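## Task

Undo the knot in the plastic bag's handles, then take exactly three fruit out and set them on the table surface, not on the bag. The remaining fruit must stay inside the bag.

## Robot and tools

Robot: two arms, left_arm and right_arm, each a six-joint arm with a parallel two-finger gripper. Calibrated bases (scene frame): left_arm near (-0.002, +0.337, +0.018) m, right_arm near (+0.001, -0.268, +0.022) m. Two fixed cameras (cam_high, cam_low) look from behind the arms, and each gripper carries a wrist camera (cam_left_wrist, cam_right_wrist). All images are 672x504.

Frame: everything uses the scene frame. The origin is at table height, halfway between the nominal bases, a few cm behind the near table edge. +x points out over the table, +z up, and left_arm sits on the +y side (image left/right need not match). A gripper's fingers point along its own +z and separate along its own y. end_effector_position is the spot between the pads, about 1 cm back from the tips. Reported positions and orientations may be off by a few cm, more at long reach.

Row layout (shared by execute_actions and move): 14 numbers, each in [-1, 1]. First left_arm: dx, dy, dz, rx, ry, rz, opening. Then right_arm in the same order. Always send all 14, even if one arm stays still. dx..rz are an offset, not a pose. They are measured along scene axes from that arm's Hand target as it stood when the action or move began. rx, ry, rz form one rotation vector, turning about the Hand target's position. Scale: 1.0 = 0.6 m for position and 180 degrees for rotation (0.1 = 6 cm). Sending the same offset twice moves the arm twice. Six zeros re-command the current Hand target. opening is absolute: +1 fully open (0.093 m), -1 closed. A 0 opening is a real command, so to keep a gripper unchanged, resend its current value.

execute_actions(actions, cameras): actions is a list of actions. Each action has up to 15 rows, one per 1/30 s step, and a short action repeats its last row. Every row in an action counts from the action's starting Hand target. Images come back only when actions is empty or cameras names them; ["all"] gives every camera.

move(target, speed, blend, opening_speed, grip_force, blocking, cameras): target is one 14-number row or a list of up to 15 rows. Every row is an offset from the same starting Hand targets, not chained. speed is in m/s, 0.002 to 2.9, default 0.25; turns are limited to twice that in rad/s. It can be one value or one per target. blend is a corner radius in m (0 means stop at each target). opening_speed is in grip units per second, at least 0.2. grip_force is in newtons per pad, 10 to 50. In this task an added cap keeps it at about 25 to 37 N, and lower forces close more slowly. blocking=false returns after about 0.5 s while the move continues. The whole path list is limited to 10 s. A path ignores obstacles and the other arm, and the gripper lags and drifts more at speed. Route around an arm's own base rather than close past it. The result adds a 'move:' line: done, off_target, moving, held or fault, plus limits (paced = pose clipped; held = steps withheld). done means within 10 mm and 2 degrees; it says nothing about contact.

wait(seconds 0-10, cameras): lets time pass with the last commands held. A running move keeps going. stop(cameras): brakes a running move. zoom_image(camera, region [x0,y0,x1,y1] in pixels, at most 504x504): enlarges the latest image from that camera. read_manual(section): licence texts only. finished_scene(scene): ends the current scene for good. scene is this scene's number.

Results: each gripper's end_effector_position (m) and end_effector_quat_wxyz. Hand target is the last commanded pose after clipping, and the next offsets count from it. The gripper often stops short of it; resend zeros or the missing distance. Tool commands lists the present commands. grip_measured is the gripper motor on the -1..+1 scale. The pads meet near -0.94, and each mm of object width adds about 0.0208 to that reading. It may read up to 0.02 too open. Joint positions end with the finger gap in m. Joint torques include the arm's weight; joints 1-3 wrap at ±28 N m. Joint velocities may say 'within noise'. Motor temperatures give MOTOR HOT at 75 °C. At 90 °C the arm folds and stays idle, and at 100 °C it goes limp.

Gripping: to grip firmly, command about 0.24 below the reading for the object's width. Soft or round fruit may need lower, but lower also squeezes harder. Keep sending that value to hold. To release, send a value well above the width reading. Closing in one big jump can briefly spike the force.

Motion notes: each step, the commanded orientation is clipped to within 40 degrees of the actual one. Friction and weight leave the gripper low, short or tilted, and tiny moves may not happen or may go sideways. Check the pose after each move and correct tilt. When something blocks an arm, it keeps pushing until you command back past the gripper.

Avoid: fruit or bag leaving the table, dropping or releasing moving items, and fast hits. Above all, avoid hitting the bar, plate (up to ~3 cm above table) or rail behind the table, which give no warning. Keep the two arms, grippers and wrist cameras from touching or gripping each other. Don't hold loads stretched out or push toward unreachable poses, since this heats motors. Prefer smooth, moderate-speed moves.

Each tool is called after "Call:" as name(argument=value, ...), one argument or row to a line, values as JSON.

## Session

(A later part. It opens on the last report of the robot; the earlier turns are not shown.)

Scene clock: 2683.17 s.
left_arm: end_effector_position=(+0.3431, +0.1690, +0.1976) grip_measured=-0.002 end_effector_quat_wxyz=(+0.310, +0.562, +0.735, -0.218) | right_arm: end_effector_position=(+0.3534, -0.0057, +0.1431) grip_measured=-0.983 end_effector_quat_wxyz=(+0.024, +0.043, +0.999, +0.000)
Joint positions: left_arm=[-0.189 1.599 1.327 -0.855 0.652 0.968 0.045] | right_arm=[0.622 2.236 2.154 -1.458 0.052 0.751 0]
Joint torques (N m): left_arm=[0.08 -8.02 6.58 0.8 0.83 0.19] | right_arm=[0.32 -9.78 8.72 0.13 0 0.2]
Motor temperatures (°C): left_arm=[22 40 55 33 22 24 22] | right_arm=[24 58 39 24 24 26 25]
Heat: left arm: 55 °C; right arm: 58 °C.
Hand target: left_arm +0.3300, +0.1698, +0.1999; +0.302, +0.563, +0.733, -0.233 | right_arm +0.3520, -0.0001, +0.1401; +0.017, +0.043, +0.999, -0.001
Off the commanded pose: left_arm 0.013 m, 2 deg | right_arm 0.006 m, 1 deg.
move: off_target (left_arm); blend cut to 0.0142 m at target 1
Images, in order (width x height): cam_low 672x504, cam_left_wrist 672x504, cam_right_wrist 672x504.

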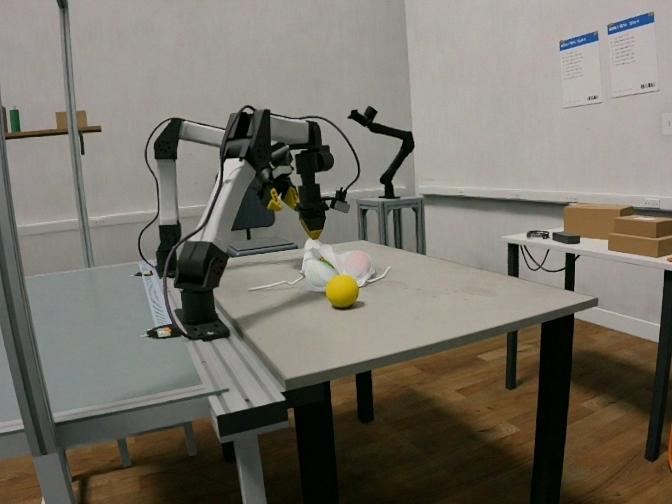

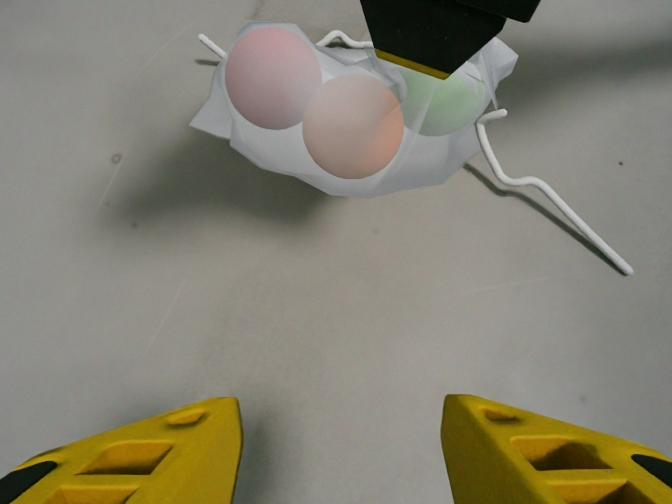

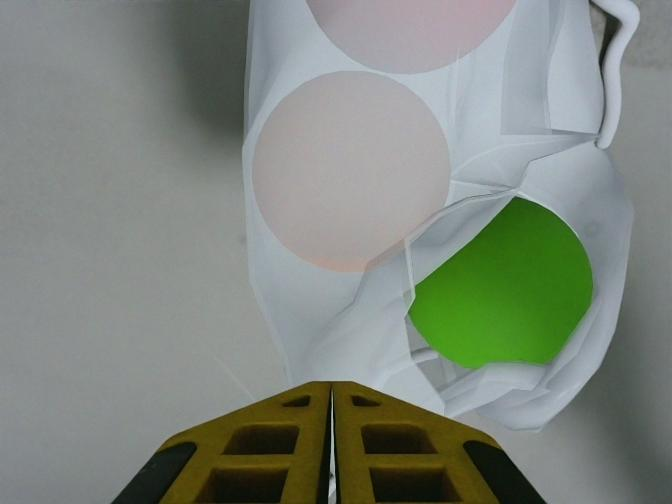

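Call:
move(
  target=[
    [0,0,0,0,0,0,0.0,0,0.05,-0.05,0,0,0,-1],
    [0,0,0,0,0,0,0.0,0,0.06,-0.1167,0,0,0,-1],
  ],
  speed=0.08,
  blend=[0.015,0],
  cameras=["cam_right_wrist","cam_left_wrist"],
)

Scene clock: 2697.17 s.
left_arm: end_effector_position=(+0.3431, +0.1690, +0.1976) grip_measured=-0.002 end_effector_quat_wxyz=(+0.310, +0.562, +0.735, -0.218) | right_arm: end_effector_position=(+0.3557, +0.0299, +0.0825) grip_measured=-0.983 end_effector_quat_wxyz=(+0.024, +0.045, +0.999, +0.001)
Joint positions: left_arm=[-0.189 1.599 1.327 -0.855 0.652 0.968 0.045] | right_arm=[0.677 2.341 2.088 -1.289 0.052 0.809 0]
Joint torques (N m): left_arm=[0.03 -8.01 6.5 0.81 0.82 0.18] | right_arm=[0.85 -10.91 5.33 0.46 0.03 0.25]
Motor temperatures (°C): left_arm=[22 39 53 32 22 24 22] | right_arm=[24 58 39 24 24 26 25]
Heat: left arm: 53 °C; right arm: 58 °C.
Hand target: left_arm +0.3300, +0.1698, +0.1999; +0.302, +0.563, +0.733, -0.233 | right_arm +0.3519, +0.0359, +0.0701; +0.017, +0.043, +0.999, -0.001
Off the commanded pose: left_arm 0.013 m, 2 deg | right_arm 0.014 m, 1 deg.
move: off_target (left_arm, right_arm)
Images, in order (width x height): cam_left_wrist 672x504, cam_right_wrist 672x504.

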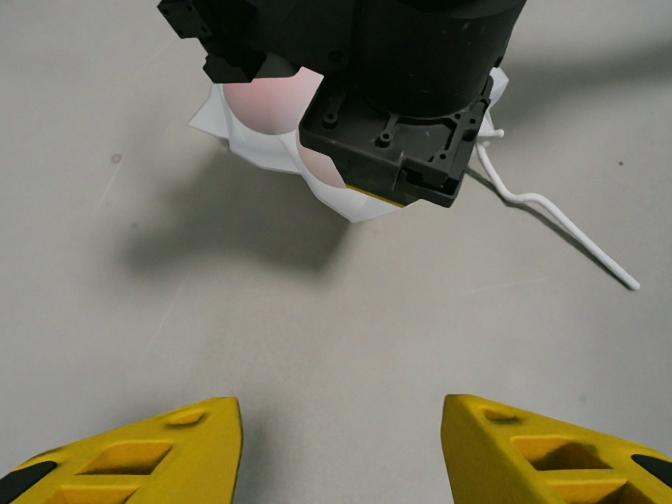

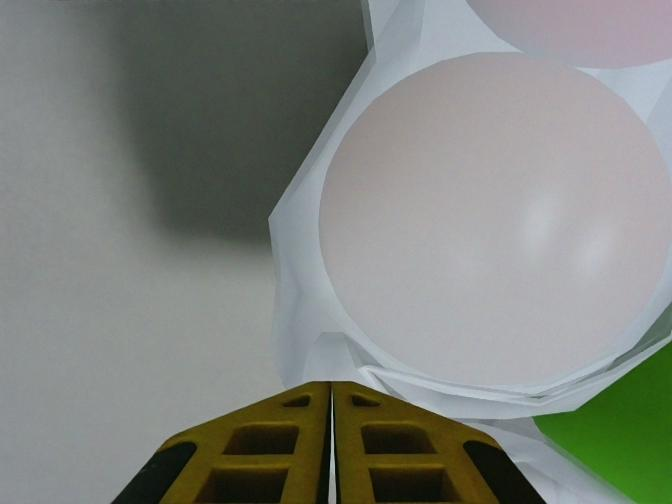

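Call:
move(
  target=[
    [0,0,0,0,0,0,0.0,0,0.005,-0.05,0,0,0,-1],
    [0,0,0,0,0,0,0.0,0,0.005,-0.05,0,0,0,-0.6],
    [0,0,0,0,0,0,0.0,0,0.005,0.0833,0,0,0,-0.6],
  ],
  speed=[0.08,0.08,0.1],
  opening_speed=0.4,
  cameras=["cam_right_wrist","cam_left_wrist"],
)

Scene clock: 2705.10 s.
left_arm: end_effector_position=(+0.3431, +0.1690, +0.1976) grip_measured=-0.002 end_effector_quat_wxyz=(+0.310, +0.562, +0.735, -0.218) | right_arm: end_effector_position=(+0.3561, +0.0319, +0.1241) grip_measured=-0.603 end_effector_quat_wxyz=(+0.024, +0.046, +0.999, +0.002)
Joint positions: left_arm=[-0.189 1.599 1.327 -0.855 0.652 0.968 0.045] | right_arm=[0.681 2.371 2.306 -1.476 0.052 0.816 0.016]
Joint torques (N m): left_arm=[0.06 -8.02 6.46 0.82 0.82 0.18] | right_arm=[0.96 -10.7 8.51 0.16 0.01 0.23]
Motor temperatures (°C): left_arm=[22 39 53 32 22 24 22] | right_arm=[24 60 39 24 24 26 25]
Heat: left arm: 53 °C; right arm: 60 °C.
Hand target: left_arm +0.3300, +0.1698, +0.1999; +0.302, +0.563, +0.733, -0.233 | right_arm +0.3521, +0.0389, +0.1201; +0.017, +0.043, +0.999, -0.001
Off the commanded pose: left_arm 0.013 m, 2 deg | right_arm 0.009 m, 1 deg.
move: off_target (left_arm); target 2's new opening was sent with right_arm's hand 0.015 m and 1 deg from that target
Images, in order (width x height): cam_left_wrist 672x504, cam_right_wrist 672x504.

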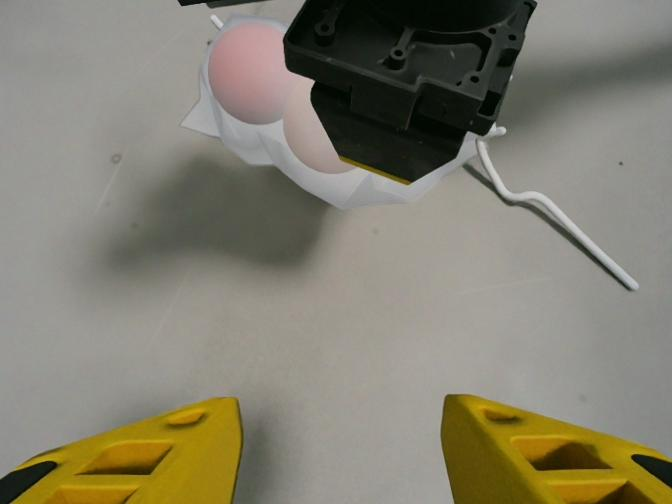

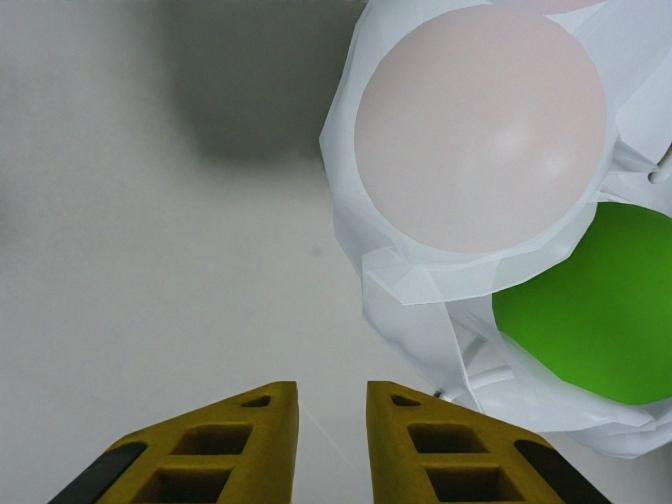

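Call:
move(
  target=[
    [0,0,0,0,0,0,0.0,-0.0283,-0.1833,0.0333,0,0,0,0.95],
  ],
  speed=0.15,
  opening_speed=1.0,
  cameras=["cam_right_wrist","cam_left_wrist"],
)

Scene clock: 2715.47 s.
left_arm: end_effector_position=(+0.3431, +0.1690, +0.1976) grip_measured=-0.002 end_effector_quat_wxyz=(+0.310, +0.562, +0.735, -0.218) | right_arm: end_effector_position=(+0.3349, -0.0721, +0.1281) grip_measured=+0.947 end_effector_quat_wxyz=(+0.001, +0.047, +0.999, -0.017)
Joint positions: left_arm=[-0.189 1.599 1.327 -0.855 0.652 0.968 0.045] | right_arm=[0.516 2.042 1.796 -1.346 0.052 0.653 0.091]
Joint torques (N m): left_arm=[0.06 -7.99 6.49 0.83 0.85 0.19] | right_arm=[-0.49 -13.81 4.93 0.37 -0.01 0.08]
Motor temperatures (°C): left_arm=[22 39 52 32 22 24 22] | right_arm=[24 60 40 24 24 26 25]
Heat: left arm: 52 °C; right arm: 60 °C.
Hand target: left_arm +0.3300, +0.1698, +0.1999; +0.302, +0.563, +0.733, -0.233 | right_arm +0.3351, -0.0710, +0.1400; +0.017, +0.043, +0.999, -0.001
Off the commanded pose: left_arm 0.013 m, 2 deg | right_arm 0.012 m, 3 deg.
move: off_target (left_arm, right_arm)
Images, in order (width x height): cam_left_wrist 672x504, cam_right_wrist 672x504.

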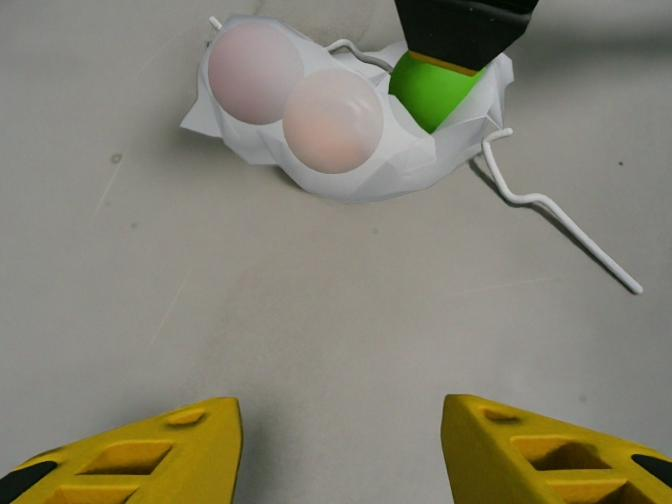

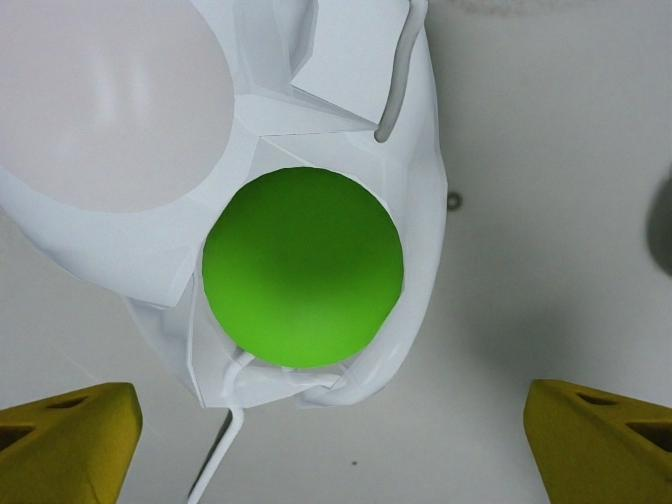

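Call:
zoom_image(
  camera="cam_right_wrist",
  region=[150, 60, 500, 430],
)

Scaled by 1.362 from the camera's 672x504 image, which has a finer 960x720 frame.

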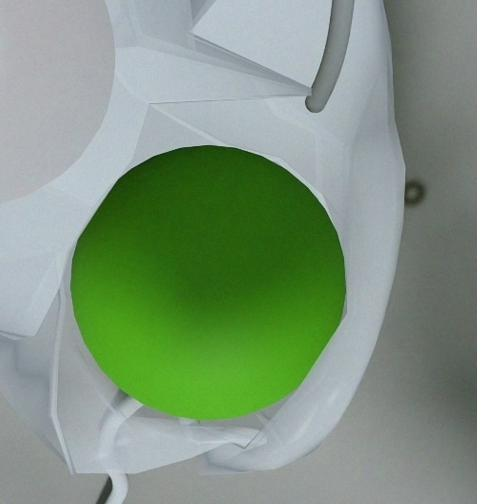

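Call:
execute_actions(
  actions=[],
  cameras=["cam_low","cam_high"],
)

Call:
zoom_image(
  camera="cam_low",
  region=[270, 220, 430, 330],
)

Call:
zoom_image(
  camera="cam_high",
  region=[270, 150, 470, 300],
)

Scene clock: 2736.43 s.
left_arm: end_effector_position=(+0.3431, +0.1690, +0.1976) grip_measured=-0.002 end_effector_quat_wxyz=(+0.310, +0.562, +0.735, -0.218) | right_arm: end_effector_position=(+0.3349, -0.0721, +0.1281) grip_measured=+0.947 end_effector_quat_wxyz=(+0.001, +0.046, +0.999, -0.017)
Joint positions: left_arm=[-0.189 1.599 1.327 -0.855 0.652 0.968 0.045] | right_arm=[0.516 2.042 1.796 -1.346 0.052 0.653 0.091]
Joint velocities: within noise
Joint torques (N m): left_arm=[0.13 -7.99 6.43 0.8 0.83 0.17] | right_arm=[-0.47 -13.75 4.92 0.33 -0.03 0.06]
Motor temperatures (°C): left_arm=[22 39 52 31 22 24 22] | right_arm=[24 65 38 24 24 26 24]
Heat: left arm: 52 °C; right arm: 65 °C.
Hand target: left_arm +0.3300, +0.1698, +0.1999; +0.302, +0.563, +0.733, -0.233 | right_arm +0.3351, -0.0710, +0.1400; +0.017, +0.043, +0.999, -0.001
Tool commands: left_gripper/opening=+0.0 right_gripper/opening=+0.95
Off the commanded pose: left_arm 0.013 m, 2 deg | right_arm 0.012 m, 3 deg.
Images, in order (width x height): cam_high 672x504, cam_low 672x504.

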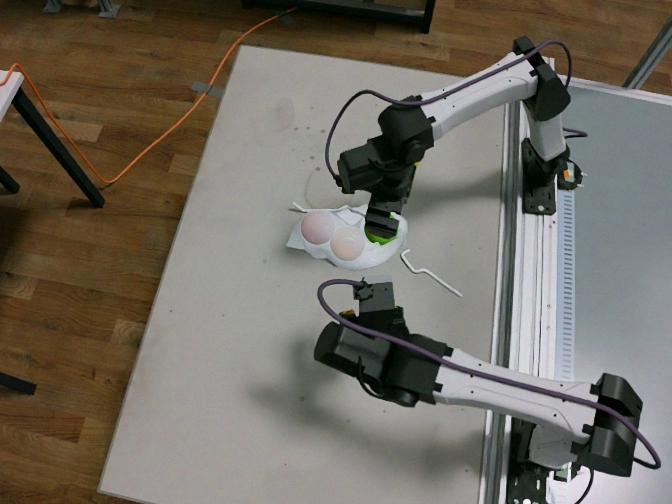

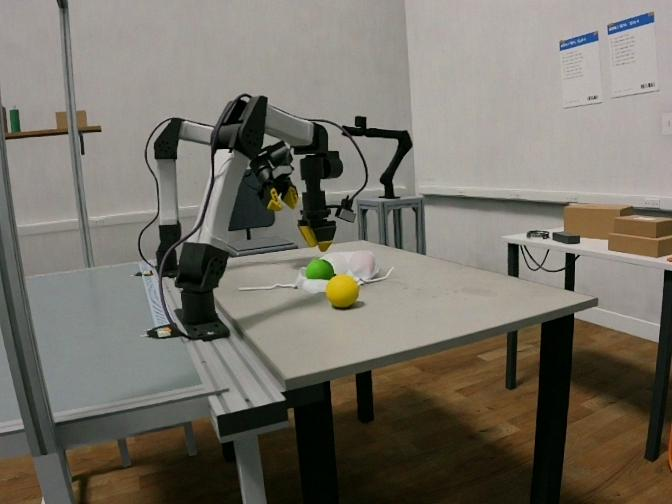

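Scaled by 3.150 from the camera's 672x504 image, which has a finer 960x720 frame.

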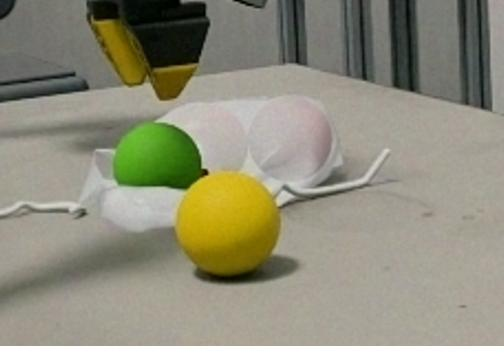

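Scaled by 2.520 from the camera's 672x504 image, which has a finer 960x720 frame.

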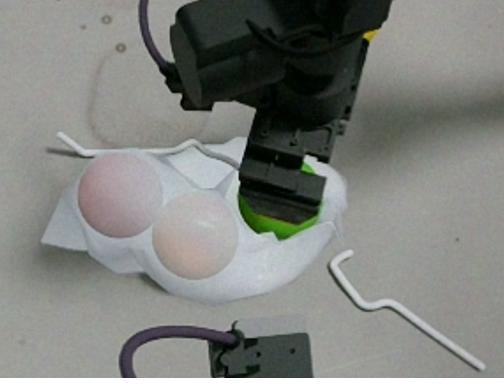

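Call:
move(
  target=[
    [0,0,0,0,0,0,0.0,0.0017,0.0117,-0.0533,0,0,0,0.8],
  ],
  speed=0.1,
  opening_speed=0.6,
  cameras=["cam_right_wrist"],
)

Scene clock: 2747.13 s.
left_arm: end_effector_position=(+0.3431, +0.1690, +0.1976) grip_measured=-0.002 end_effector_quat_wxyz=(+0.310, +0.562, +0.735, -0.218) | right_arm: end_effector_position=(+0.3382, -0.0694, +0.1046) grip_measured=+0.803 end_effector_quat_wxyz=(+0.010, +0.047, +0.999, -0.011)
Joint positions: left_arm=[-0.189 1.599 1.327 -0.855 0.652 0.968 0.045] | right_arm=[0.516 2.042 1.703 -1.231 0.052 0.653 0.084]
Joint torques (N m): left_arm=[0.12 -8.01 6.53 0.82 0.82 0.19] | right_arm=[0.62 -11.85 5.09 0.4 -0.03 0.18]
Motor temperatures (°C): left_arm=[22 39 51 31 22 24 22] | right_arm=[24 67 38 24 24 26 24]
Heat: left arm: 51 °C; right arm: 67 °C.
Hand target: left_arm +0.3300, +0.1698, +0.1999; +0.302, +0.563, +0.733, -0.233 | right_arm +0.3361, -0.0640, +0.1080; +0.017, +0.043, +0.999, -0.001
Off the commanded pose: left_arm 0.013 m, 2 deg | right_arm 0.007 m, 1 deg.
move: off_target (left_arm)
Images, in order (width x height): cam_right_wrist 672x504.

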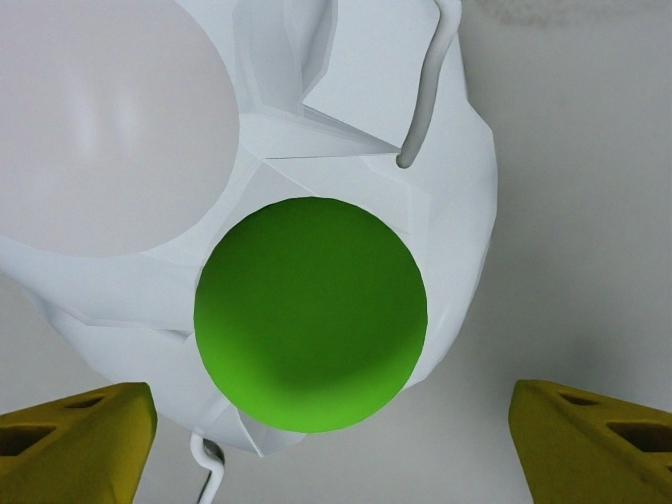

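Call:
move(
  target=[
    [0,0,0,0,0,0,0.0,-0.0083,0.02,-0.045,0,0,0,0.8],
  ],
  speed=0.1,
  cameras=["cam_right_wrist"],
)

Scene clock: 2755.17 s.
left_arm: end_effector_position=(+0.3431, +0.1690, +0.1976) grip_measured=-0.002 end_effector_quat_wxyz=(+0.310, +0.562, +0.735, -0.218) | right_arm: end_effector_position=(+0.3339, -0.0571, +0.0867) grip_measured=+0.803 end_effector_quat_wxyz=(+0.020, +0.044, +0.999, -0.004)
Joint positions: left_arm=[-0.189 1.599 1.327 -0.855 0.652 0.968 0.045] | right_arm=[0.547 2.042 1.63 -1.136 0.052 0.677 0.084]
Joint torques (N m): left_arm=[0.12 -8.05 6.5 0.8 0.82 0.18] | right_arm=[0.55 -9.81 4.97 0.41 -0.01 0.22]
Motor temperatures (°C): left_arm=[22 39 51 31 22 24 22] | right_arm=[24 66 37 24 24 26 24]
Heat: left arm: 51 °C; right arm: 66 °C.
Hand target: left_arm +0.3300, +0.1698, +0.1999; +0.302, +0.563, +0.733, -0.233 | right_arm +0.3311, -0.0521, +0.0810; +0.017, +0.043, +0.999, -0.001
Off the commanded pose: left_arm 0.013 m, 2 deg | right_arm 0.008 m, 1 deg.
move: off_target (left_arm)
Images, in order (width x height): cam_right_wrist 672x504.

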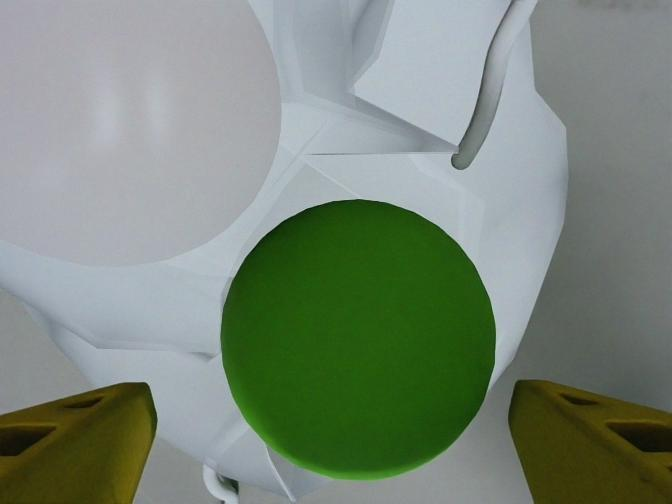

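Call:
move(
  target=[
    [0,0,0,0,0,0,0.0,-0.0033,-0.0232,-0.02,0,0,0,0.8],
  ],
  speed=0.1,
  cameras=["cam_right_wrist"],
)

Scene clock: 2762.90 s.
left_arm: end_effector_position=(+0.3431, +0.1690, +0.1976) grip_measured=-0.002 end_effector_quat_wxyz=(+0.310, +0.562, +0.735, -0.218) | right_arm: end_effector_position=(+0.3277, -0.0665, +0.0653) grip_measured=+0.803 end_effector_quat_wxyz=(+0.010, +0.046, +0.999, -0.011)
Joint positions: left_arm=[-0.189 1.599 1.327 -0.855 0.652 0.968 0.045] | right_arm=[0.534 2.042 1.544 -1.074 0.052 0.669 0.084]
Joint torques (N m): left_arm=[0.09 -8.08 6.48 0.81 0.81 0.17] | right_arm=[-0.76 -11.92 5 0.41 -0.03 0.08]
Motor temperatures (°C): left_arm=[22 39 51 31 22 24 22] | right_arm=[24 65 37 24 24 26 24]
Heat: left arm: 51 °C; right arm: 65 °C.
Hand target: left_arm +0.3300, +0.1698, +0.1999; +0.302, +0.563, +0.733, -0.233 | right_arm +0.3291, -0.0660, +0.0690; +0.017, +0.043, +0.999, -0.001
Off the commanded pose: left_arm 0.013 m, 2 deg | right_arm 0.004 m, 1 deg.
move: off_target (left_arm)
Images, in order (width x height): cam_right_wrist 672x504.

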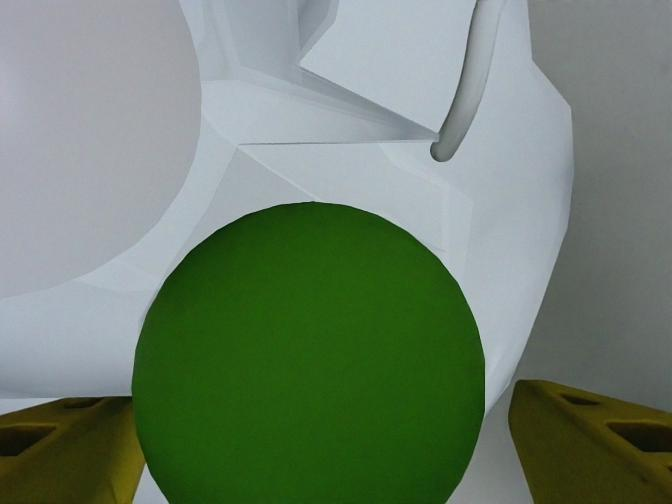

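Call:
move(
  target=[
    [0,0,0,0,0,0,0.0,0.005,0.0167,0.005,0,0,0,0.8],
  ],
  speed=0.08,
  cameras=["cam_right_wrist"],
)

Scene clock: 2771.97 s.
left_arm: end_effector_position=(+0.3431, +0.1690, +0.1976) grip_measured=-0.002 end_effector_quat_wxyz=(+0.310, +0.562, +0.735, -0.218) | right_arm: end_effector_position=(+0.3303, -0.0649, +0.0677) grip_measured=+0.803 end_effector_quat_wxyz=(+0.014, +0.046, +0.999, -0.008)
Joint positions: left_arm=[-0.189 1.599 1.327 -0.855 0.652 0.968 0.045] | right_arm=[0.534 2.042 1.554 -1.074 0.052 0.669 0.084]
Joint torques (N m): left_arm=[0.12 -8.02 6.5 0.82 0.83 0.19] | right_arm=[0.88 -9.55 8.54 0.18 -0.02 0.22]
Motor temperatures (°C): left_arm=[22 39 51 31 22 24 22] | right_arm=[24 65 37 24 24 26 24]
Heat: left arm: 51 °C; right arm: 65 °C.
Hand target: left_arm +0.3300, +0.1698, +0.1999; +0.302, +0.563, +0.733, -0.233 | right_arm +0.3321, -0.0560, +0.0720; +0.017, +0.043, +0.999, -0.001
Off the commanded pose: left_arm 0.013 m, 2 deg | right_arm 0.010 m, 1 deg.
move: off_target (left_arm)
Images, in order (width x height): cam_right_wrist 672x504.

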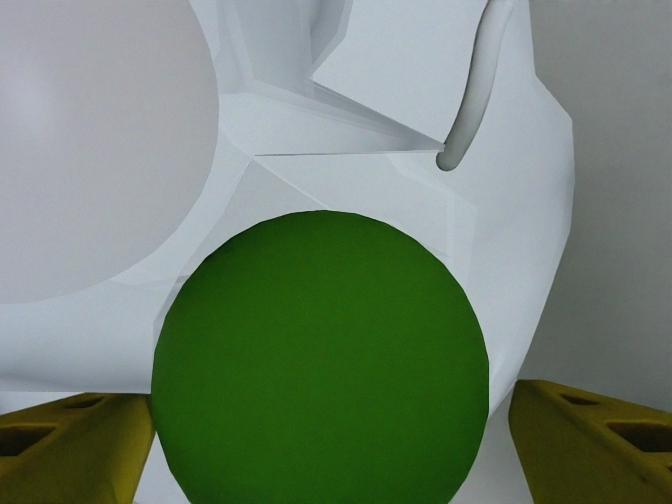

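Call:
move(
  target=[
    [0,0,0,0,0,0,0.0,0,0.003,-0.0267,0,0,0,0.8],
  ],
  speed=0.06,
  cameras=["cam_right_wrist"],
)

Scene clock: 2776.23 s.
left_arm: end_effector_position=(+0.3431, +0.1690, +0.1976) grip_measured=-0.002 end_effector_quat_wxyz=(+0.310, +0.562, +0.735, -0.218) | right_arm: end_effector_position=(+0.3361, -0.0611, +0.0678) grip_measured=+0.803 end_effector_quat_wxyz=(+0.026, +0.047, +0.999, +0.000)
Joint positions: left_arm=[-0.189 1.599 1.327 -0.855 0.652 0.968 0.045] | right_arm=[0.534 2.042 1.554 -1.045 0.052 0.67 0.084]
Joint torques (N m): left_arm=[0.13 -8.12 6.48 0.82 0.84 0.18] | right_arm=[1.2 -8.14 5.33 0.46 -0.03 0.24]
Motor temperatures (°C): left_arm=[22 39 51 31 22 24 22] | right_arm=[24 64 37 24 24 26 24]
Heat: left arm: 51 °C; right arm: 64 °C.
Hand target: left_arm +0.3300, +0.1698, +0.1999; +0.302, +0.563, +0.733, -0.233 | right_arm +0.3321, -0.0542, +0.0559; +0.017, +0.043, +0.999, -0.001
Off the commanded pose: left_arm 0.013 m, 2 deg | right_arm 0.014 m, 1 deg.
move: off_target (left_arm, right_arm)
Images, in order (width x height): cam_right_wrist 672x504.

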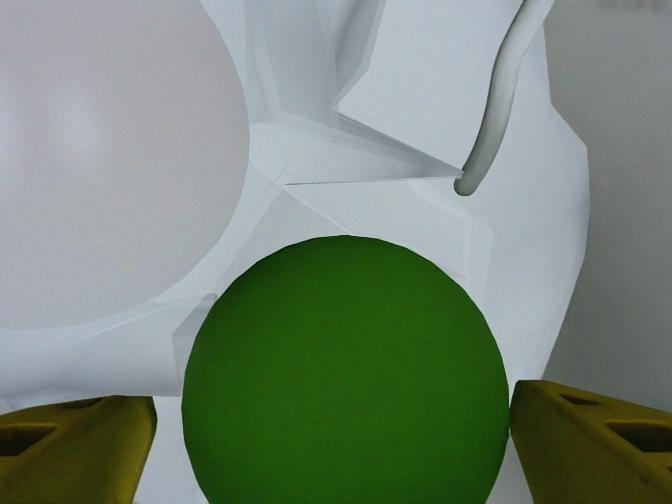

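Call:
move(
  target=[
    [0,0,0,0,0,0,0.0,-0.0067,-0.0067,-0.0133,0,0,0,0.8],
  ],
  speed=0.06,
  cameras=["cam_right_wrist"],
)

Scene clock: 2779.67 s.
left_arm: end_effector_position=(+0.3431, +0.1690, +0.1976) grip_measured=-0.002 end_effector_quat_wxyz=(+0.310, +0.562, +0.735, -0.218) | right_arm: end_effector_position=(+0.3322, -0.0634, +0.0567) grip_measured=+0.803 end_effector_quat_wxyz=(+0.023, +0.047, +0.999, -0.002)
Joint positions: left_arm=[-0.189 1.599 1.327 -0.855 0.652 0.968 0.045] | right_arm=[0.534 2.042 1.508 -1.006 0.052 0.67 0.084]
Joint torques (N m): left_arm=[0.06 -7.97 6.45 0.82 0.82 0.19] | right_arm=[0.91 -9.06 4.98 0.48 -0.01 0.19]
Motor temperatures (°C): left_arm=[22 39 51 31 23 24 22] | right_arm=[24 64 37 24 24 26 24]
Heat: left arm: 51 °C; right arm: 64 °C.
Hand target: left_arm +0.3300, +0.1698, +0.1999; +0.302, +0.563, +0.733, -0.233 | right_arm +0.3280, -0.0582, +0.0480; +0.017, +0.043, +0.999, -0.001
Off the commanded pose: left_arm 0.013 m, 2 deg | right_arm 0.011 m, 1 deg.
move: off_target (left_arm, right_arm)
Images, in order (width x height): cam_right_wrist 672x504.

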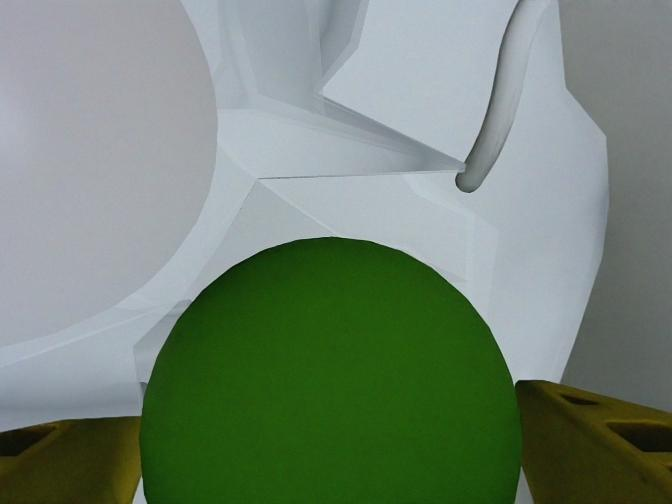

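Call:
move(
  target=[
    [0,0,0,0,0,0,0.0,0,0,0,0,0,0,0.2],
  ],
  speed=0.06,
  opening_speed=0.4,
  cameras=["cam_right_wrist"],
)

Scene clock: 2784.47 s.
left_arm: end_effector_position=(+0.3431, +0.1690, +0.1976) grip_measured=-0.002 end_effector_quat_wxyz=(+0.310, +0.562, +0.735, -0.218) | right_arm: end_effector_position=(+0.3323, -0.0633, +0.0568) grip_measured=+0.345 end_effector_quat_wxyz=(+0.023, +0.047, +0.999, -0.002)
Joint positions: left_arm=[-0.189 1.599 1.327 -0.855 0.652 0.968 0.045] | right_arm=[0.534 2.042 1.508 -1.005 0.052 0.67 0.062]
Joint torques (N m): left_arm=[0.17 -8.06 6.5 0.82 0.81 0.19] | right_arm=[0.88 -8.96 5.05 0.45 0.01 0.19]
Motor temperatures (°C): left_arm=[22 39 51 31 23 24 22] | right_arm=[24 63 37 24 24 26 24]
Heat: left arm: 51 °C; right arm: 63 °C.
Hand target: left_arm +0.3300, +0.1698, +0.1999; +0.302, +0.563, +0.733, -0.233 | right_arm +0.3281, -0.0582, +0.0480; +0.017, +0.043, +0.999, -0.001
Off the commanded pose: left_arm 0.013 m, 2 deg | right_arm 0.011 m, 1 deg.
move: off_target (left_arm, right_arm)
Images, in order (width x height): cam_right_wrist 672x504.

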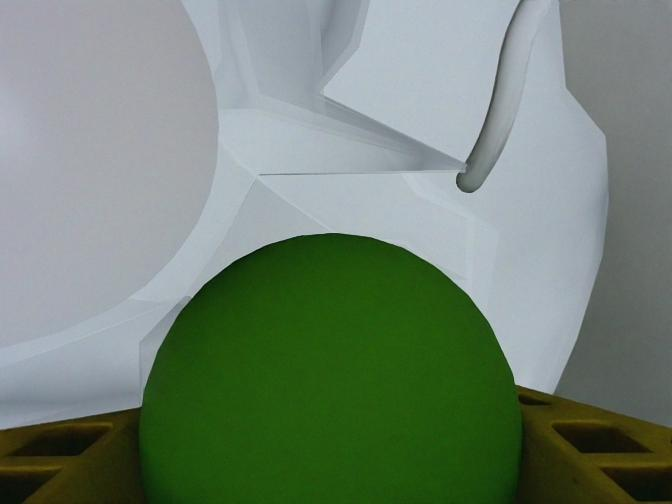

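Call:
move(
  target=[
    [0,0,0,0,0,0,0.0,0.0033,-0.01,0.1083,0,0,0,0.2],
  ],
  speed=0.08,
  cameras=["cam_right_wrist","cam_left_wrist"],
)

Scene clock: 2788.67 s.
left_arm: end_effector_position=(+0.3431, +0.1690, +0.1976) grip_measured=-0.002 end_effector_quat_wxyz=(+0.310, +0.562, +0.735, -0.218) | right_arm: end_effector_position=(+0.3253, -0.0687, +0.0896) grip_measured=+0.345 end_effector_quat_wxyz=(-0.004, +0.045, +0.999, -0.021)
Joint positions: left_arm=[-0.189 1.599 1.327 -0.855 0.652 0.968 0.045] | right_arm=[0.534 2.042 1.642 -1.206 0.052 0.67 0.062]
Joint torques (N m): left_arm=[0.01 -8.01 6.48 0.81 0.83 0.18] | right_arm=[-0.36 -13.9 8.53 0.03 -0.01 0.1]
Motor temperatures (°C): left_arm=[22 39 50 31 23 24 22] | right_arm=[24 63 37 24 24 26 24]
Heat: left arm: 50 °C; right arm: 63 °C.
Hand target: left_arm +0.3300, +0.1698, +0.1999; +0.302, +0.563, +0.733, -0.233 | right_arm +0.3301, -0.0641, +0.1130; +0.017, +0.043, +0.999, -0.001
Off the commanded pose: left_arm 0.013 m, 2 deg | right_arm 0.024 m, 3 deg.
move: off_target (left_arm, right_arm)
Images, in order (width x height): cam_left_wrist 672x504, cam_right_wrist 672x504.

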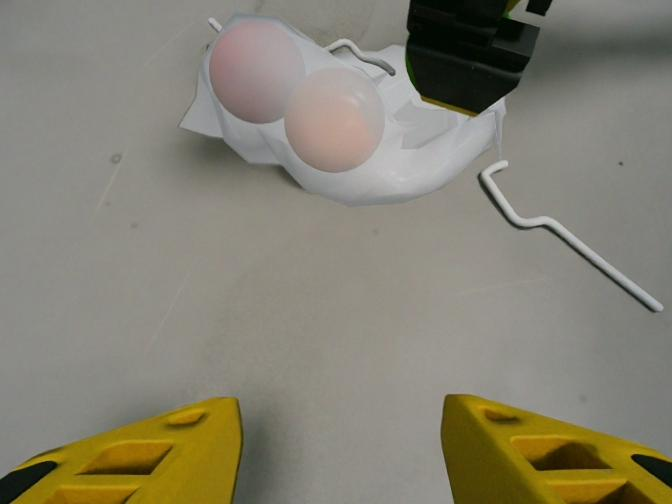

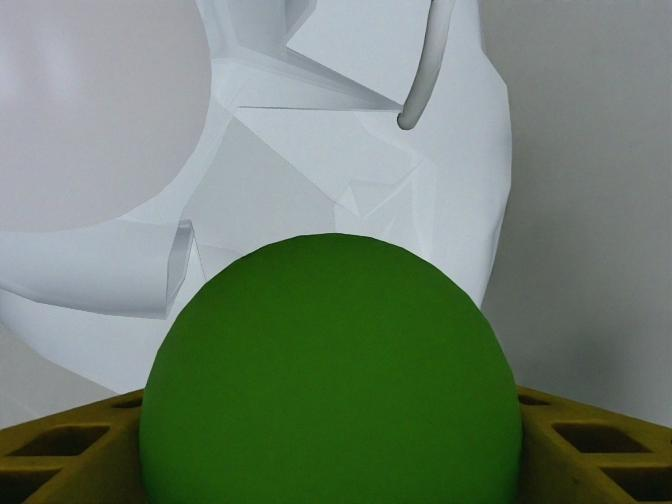

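Call:
move(
  target=[
    [0,0,0,0,0,0,0.0,0,0,0.095,0,0,0,0.2],
    [0,0,0,0,0,0,0.0,-0.1583,-0.1683,0.0867,0,0,0,0.2],
  ],
  speed=0.12,
  blend=[0.02,0],
  cameras=["cam_right_wrist","cam_left_wrist"],
)

Scene clock: 2799.90 s.
left_arm: end_effector_position=(+0.3431, +0.1690, +0.1976) grip_measured=-0.002 end_effector_quat_wxyz=(+0.310, +0.562, +0.735, -0.218) | right_arm: end_effector_position=(+0.2351, -0.1653, +0.1632) grip_measured=+0.345 end_effector_quat_wxyz=(+0.008, +0.044, +0.999, -0.012)
Joint positions: left_arm=[-0.189 1.599 1.327 -0.855 0.652 0.968 0.045] | right_arm=[0.416 1.505 1.291 -1.355 0.052 0.548 0.062]
Joint torques (N m): left_arm=[0.05 -7.98 6.48 0.8 0.84 0.16] | right_arm=[-0.84 -7.46 4.85 0.4 -0.05 -0.03]
Motor temperatures (°C): left_arm=[22 39 50 30 23 24 22] | right_arm=[24 65 37 24 24 26 25]
Heat: left arm: 50 °C; right arm: 65 °C.
Hand target: left_arm +0.3300, +0.1698, +0.1999; +0.302, +0.563, +0.733, -0.233 | right_arm +0.2350, -0.1651, +0.1650; +0.017, +0.043, +0.999, -0.001
Off the commanded pose: left_arm 0.013 m, 2 deg | right_arm 0.002 m, 2 deg.
move: off_target (left_arm)
Images, in order (width x height): cam_left_wrist 672x504, cam_right_wrist 672x504.

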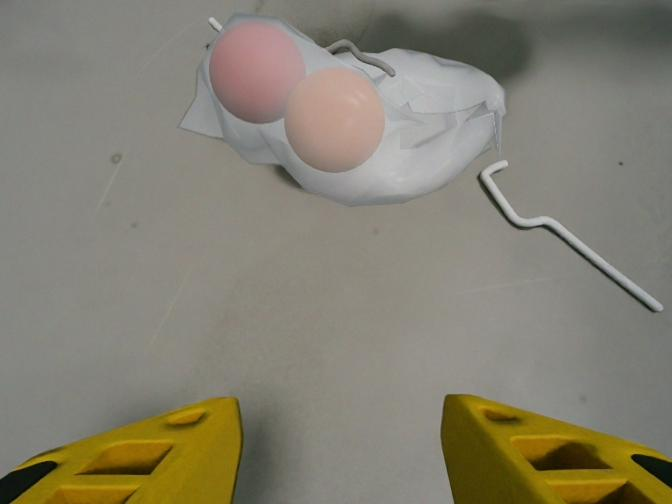

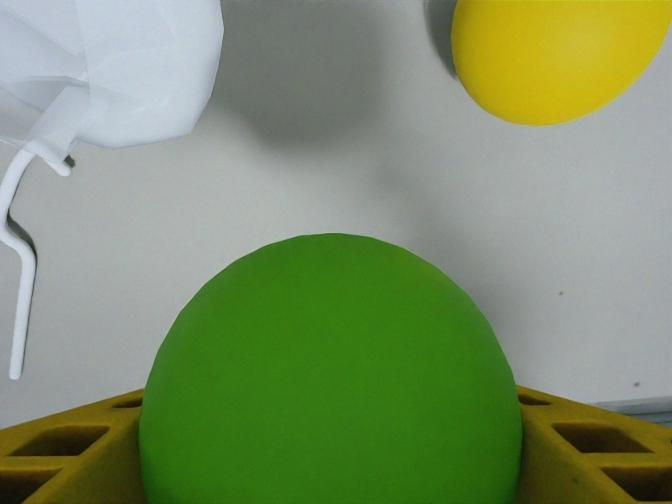

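Call:
move(
  target=[
    [0,0,0,0,0,0,0.0,0,0,-0.1583,0,0,0,0.2],
  ],
  speed=0.12,
  cameras=["cam_right_wrist"],
)

Scene clock: 2803.63 s.
left_arm: end_effector_position=(+0.3431, +0.1690, +0.1976) grip_measured=-0.002 end_effector_quat_wxyz=(+0.310, +0.562, +0.735, -0.218) | right_arm: end_effector_position=(+0.2348, -0.1655, +0.0753) grip_measured=+0.345 end_effector_quat_wxyz=(+0.021, +0.045, +0.999, -0.005)
Joint positions: left_arm=[-0.189 1.599 1.327 -0.855 0.652 0.968 0.045] | right_arm=[0.408 1.528 0.957 -0.97 0.051 0.54 0.062]
Joint torques (N m): left_arm=[0.05 -8.01 6.48 0.82 0.82 0.17] | right_arm=[-1.02 -4.7 5.16 0.47 -0.04 0.01]
Motor temperatures (°C): left_arm=[22 39 50 30 23 24 22] | right_arm=[24 64 37 24 24 26 25]
Heat: left arm: 50 °C; right arm: 64 °C.
Hand target: left_arm +0.3300, +0.1698, +0.1999; +0.302, +0.563, +0.733, -0.233 | right_arm +0.2351, -0.1652, +0.0701; +0.017, +0.043, +0.999, -0.001
Off the commanded pose: left_arm 0.013 m, 2 deg | right_arm 0.005 m, 1 deg.
move: off_target (left_arm)
Images, in order (width x height): cam_right_wrist 672x504.

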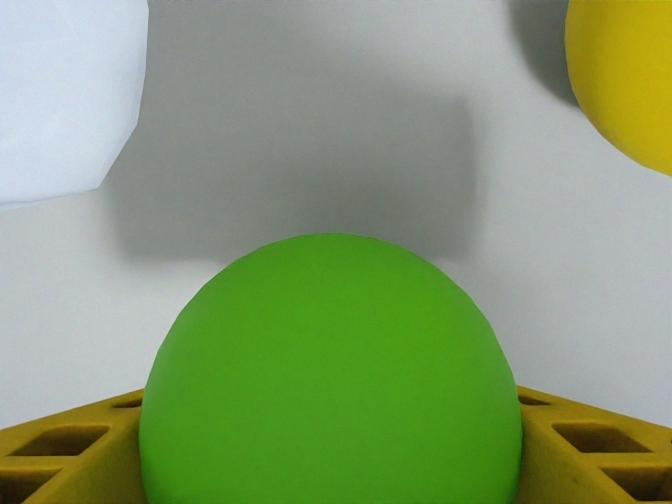

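Call:
move(
  target=[
    [0,0,0,0,0,0,0.0,0,0,-0.03,0,0,0,0.2],
  ],
  speed=0.05,
)

Scene clock: 2806.70 s.
left_arm: end_effector_position=(+0.3431, +0.1690, +0.1976) grip_measured=-0.002 end_effector_quat_wxyz=(+0.310, +0.562, +0.735, -0.218) | right_arm: end_effector_position=(+0.2354, -0.1647, +0.0579) grip_measured=+0.345 end_effector_quat_wxyz=(+0.022, +0.044, +0.999, -0.004)
Joint positions: left_arm=[-0.189 1.599 1.327 -0.855 0.652 0.968 0.045] | right_arm=[0.408 1.554 0.909 -0.892 0.051 0.538 0.062]
Joint torques (N m): left_arm=[0.1 -8.03 6.43 0.83 0.82 0.17] | right_arm=[-1.37 -4.7 4.88 0.47 -0.07 0.02]
Motor temperatures (°C): left_arm=[22 39 50 30 23 24 22] | right_arm=[24 63 37 24 24 26 25]
Heat: left arm: 50 °C; right arm: 63 °C.
Hand target: left_arm +0.3300, +0.1698, +0.1999; +0.302, +0.563, +0.733, -0.233 | right_arm +0.2351, -0.1651, +0.0521; +0.017, +0.043, +0.999, -0.001
Off the commanded pose: left_arm 0.013 m, 2 deg | right_arm 0.006 m, 1 deg.
move: off_target (left_arm)

Call:
move(
  target=[
    [0,0,0,0,0,0,0.0,0,0,-0.0083,0,0,0,0.2],
  ],
  speed=0.03,
)

Scene clock: 2809.33 s.
left_arm: end_effector_position=(+0.3431, +0.1690, +0.1976) grip_measured=-0.002 end_effector_quat_wxyz=(+0.310, +0.562, +0.735, -0.218) | right_arm: end_effector_position=(+0.2352, -0.1647, +0.0541) grip_measured=+0.345 end_effector_quat_wxyz=(+0.022, +0.044, +0.999, -0.004)
Joint positions: left_arm=[-0.189 1.599 1.327 -0.855 0.652 0.968 0.045] | right_arm=[0.408 1.56 0.898 -0.876 0.051 0.538 0.062]
Joint torques (N m): left_arm=[0.16 -7.98 6.49 0.81 0.83 0.15] | right_arm=[-1.28 -4.44 4.49 0.47 -0.05 0.05]
Motor temperatures (°C): left_arm=[22 39 50 30 23 24 22] | right_arm=[24 62 37 24 24 26 25]
Heat: left arm: 50 °C; right arm: 62 °C.
Hand target: left_arm +0.3300, +0.1698, +0.1999; +0.302, +0.563, +0.733, -0.233 | right_arm +0.2351, -0.1651, +0.0472; +0.017, +0.043, +0.999, -0.001
Off the commanded pose: left_arm 0.013 m, 2 deg | right_arm 0.007 m, 1 deg.
move: off_target (left_arm)

Call:
move(
  target=[
    [0,0,0,0,0,0,0.0,0,0,-0.005,0,0,0,0.2],
    [0,0,0,0,0,0,0.0,0,0,-0.005,0,0,0,0.85],
  ],
  speed=0.03,
  opening_speed=0.25,
  cameras=["cam_right_wrist"],
)

Scene clock: 2816.43 s.
left_arm: end_effector_position=(+0.3431, +0.1690, +0.1976) grip_measured=-0.002 end_effector_quat_wxyz=(+0.310, +0.562, +0.735, -0.218) | right_arm: end_effector_position=(+0.2385, -0.1636, +0.0536) grip_measured=+0.847 end_effector_quat_wxyz=(+0.029, +0.045, +0.999, +0.000)
Joint positions: left_arm=[-0.189 1.599 1.327 -0.855 0.652 0.968 0.045] | right_arm=[0.406 1.56 0.896 -0.857 0.05 0.537 0.086]
Joint torques (N m): left_arm=[0.13 -8.01 6.45 0.82 0.81 0.19] | right_arm=[-1.06 -3.96 4.26 0.49 -0.03 0.01]
Motor temperatures (°C): left_arm=[22 39 50 30 23 24 22] | right_arm=[24 60 37 24 24 26 25]
Heat: left arm: 50 °C; right arm: 60 °C.
Hand target: left_arm +0.3300, +0.1698, +0.1999; +0.302, +0.563, +0.733, -0.233 | right_arm +0.2352, -0.1651, +0.0442; +0.017, +0.043, +0.999, -0.001
Off the commanded pose: left_arm 0.013 m, 2 deg | right_arm 0.010 m, 1 deg.
move: off_target (left_arm)
Images, in order (width x height): cam_right_wrist 672x504.

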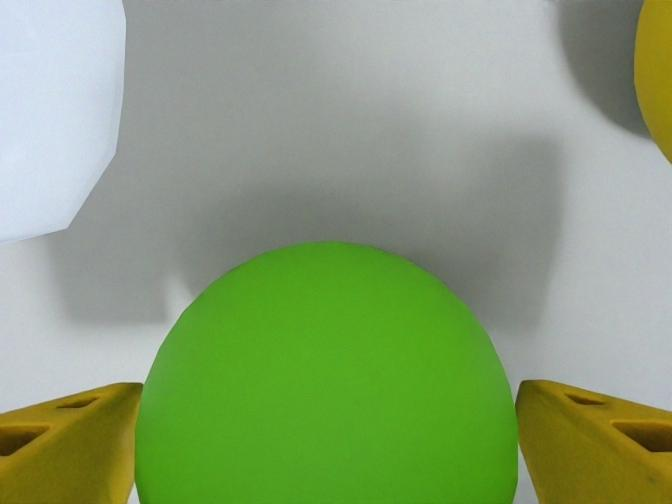

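Call:
move(
  target=[
    [0,0,0,0,0,0,0.0,0.003,0.0017,0.2,0,0,0,0.85],
  ],
  speed=0.1,
  cameras=["cam_right_wrist","cam_left_wrist","cam_high"],
)

Scene clock: 2822.33 s.
left_arm: end_effector_position=(+0.3431, +0.1690, +0.1976) grip_measured=-0.002 end_effector_quat_wxyz=(+0.310, +0.562, +0.735, -0.218) | right_arm: end_effector_position=(+0.2358, -0.1673, +0.1511) grip_measured=+0.847 end_effector_quat_wxyz=(+0.003, +0.044, +0.999, -0.014)
Joint positions: left_arm=[-0.189 1.599 1.327 -0.855 0.652 0.968 0.045] | right_arm=[0.406 1.514 1.251 -1.317 0.05 0.537 0.086]
Joint torques (N m): left_arm=[0.08 -7.99 6.52 0.81 0.83 0.18] | right_arm=[-0.01 -7.75 8.54 0.08 0 0.15]
Motor temperatures (°C): left_arm=[22 39 50 30 23 24 22] | right_arm=[24 58 37 24 24 26 25]
Heat: left arm: 50 °C; right arm: 58 °C.
Hand target: left_arm +0.3300, +0.1698, +0.1999; +0.302, +0.563, +0.733, -0.233 | right_arm +0.2369, -0.1641, +0.1641; +0.017, +0.043, +0.999, -0.001
Off the commanded pose: left_arm 0.013 m, 2 deg | right_arm 0.013 m, 2 deg.
move: off_target (left_arm, right_arm)
Images, in order (width x height): cam_high 672x504, cam_left_wrist 672x504, cam_right_wrist 672x504.

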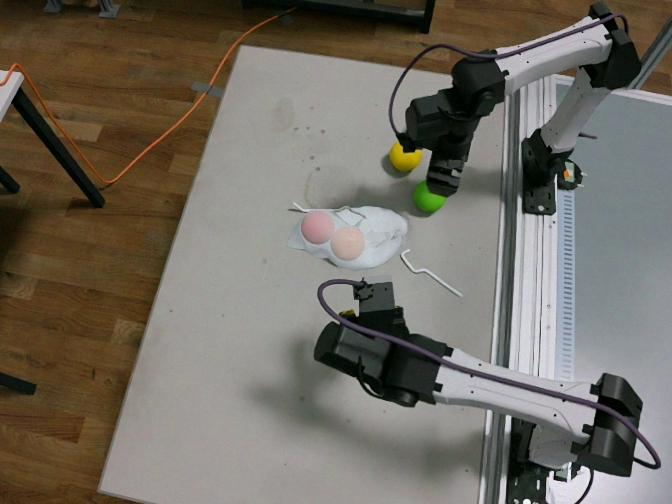

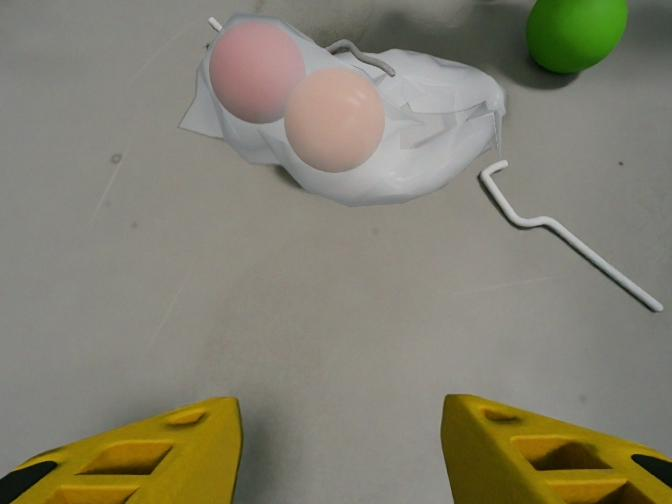

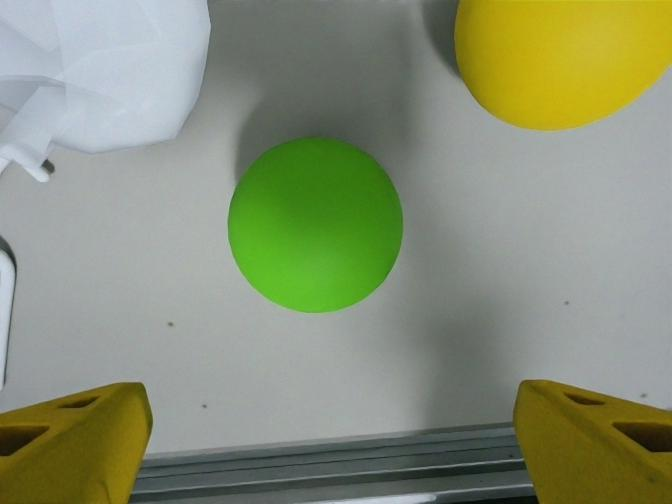

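Call:
move(
  target=[
    [0,0,0,0,0,0,0.0,0.2052,0.2235,-0.0067,0,0,0,-0.5],
  ],
  speed=0.25,
  opening_speed=1.0,
  cameras=["cam_right_wrist","cam_left_wrist"],
)

Call:
zoom_image(
  camera="cam_right_wrist",
  region=[100, 20, 600, 420],
)

Call:
zoom_image(
  camera="cam_left_wrist",
  region=[160, 0, 540, 240],
)

Scene clock: 2828.00 s.
left_arm: end_effector_position=(+0.3431, +0.1690, +0.1976) grip_measured=-0.002 end_effector_quat_wxyz=(+0.310, +0.562, +0.735, -0.218) | right_arm: end_effector_position=(+0.3609, -0.0352, +0.1629) grip_measured=-0.497 end_effector_quat_wxyz=(+0.024, +0.043, +0.999, +0.001)
Joint positions: left_arm=[-0.189 1.599 1.327 -0.855 0.652 0.968 0.045] | right_arm=[0.557 2.193 2.166 -1.51 0.049 0.686 0.021]
Joint torques (N m): left_arm=[0.1 -7.97 6.46 0.8 0.84 0.17] | right_arm=[0.43 -9.36 8.51 0.12 0.01 0.21]
Motor temperatures (°C): left_arm=[22 39 50 30 23 24 22] | right_arm=[24 57 38 24 24 26 24]
Heat: left arm: 50 °C; right arm: 57 °C.
Hand target: left_arm +0.3300, +0.1698, +0.1999; +0.302, +0.563, +0.733, -0.233 | right_arm +0.3600, -0.0300, +0.1601; +0.017, +0.043, +0.999, -0.001
Off the commanded pose: left_arm 0.013 m, 2 deg | right_arm 0.006 m, 1 deg.
move: off_target (left_arm)
Images, in order (width x height): cam_left_wrist 672x504, cam_right_wrist 672x504.

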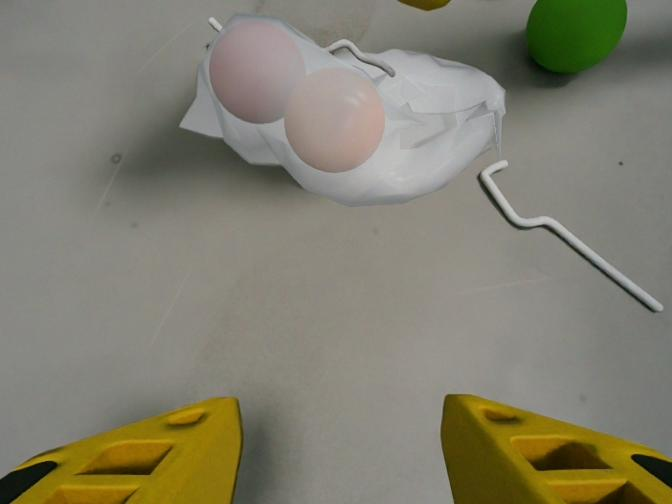

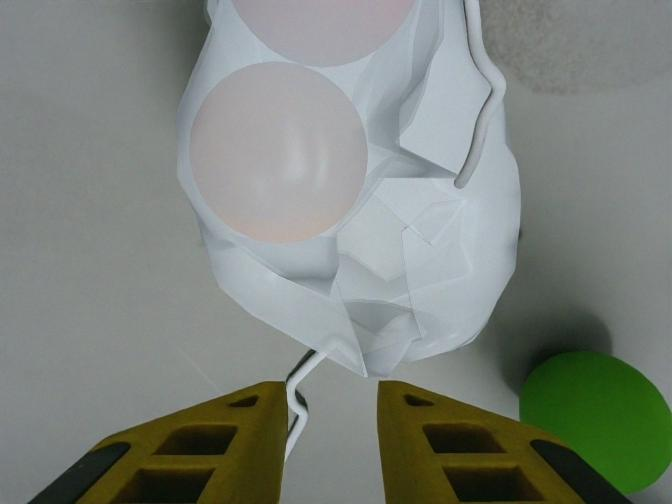

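Scaled by 1.008 from the camera's 672x504 image, which has a finer 960x720 frame.

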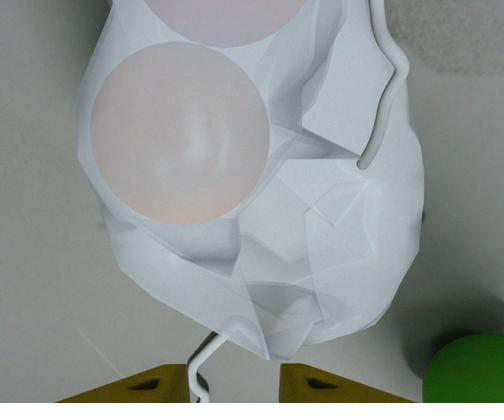

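Scaled by 1.326 from the camera's 672x504 image, which has a finer 960x720 frame.

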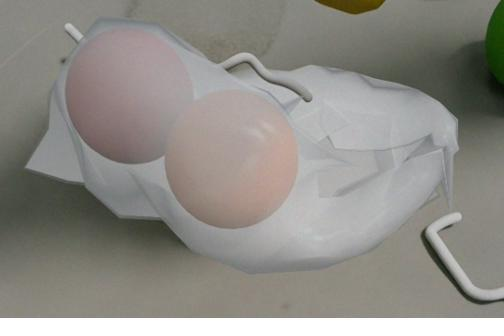

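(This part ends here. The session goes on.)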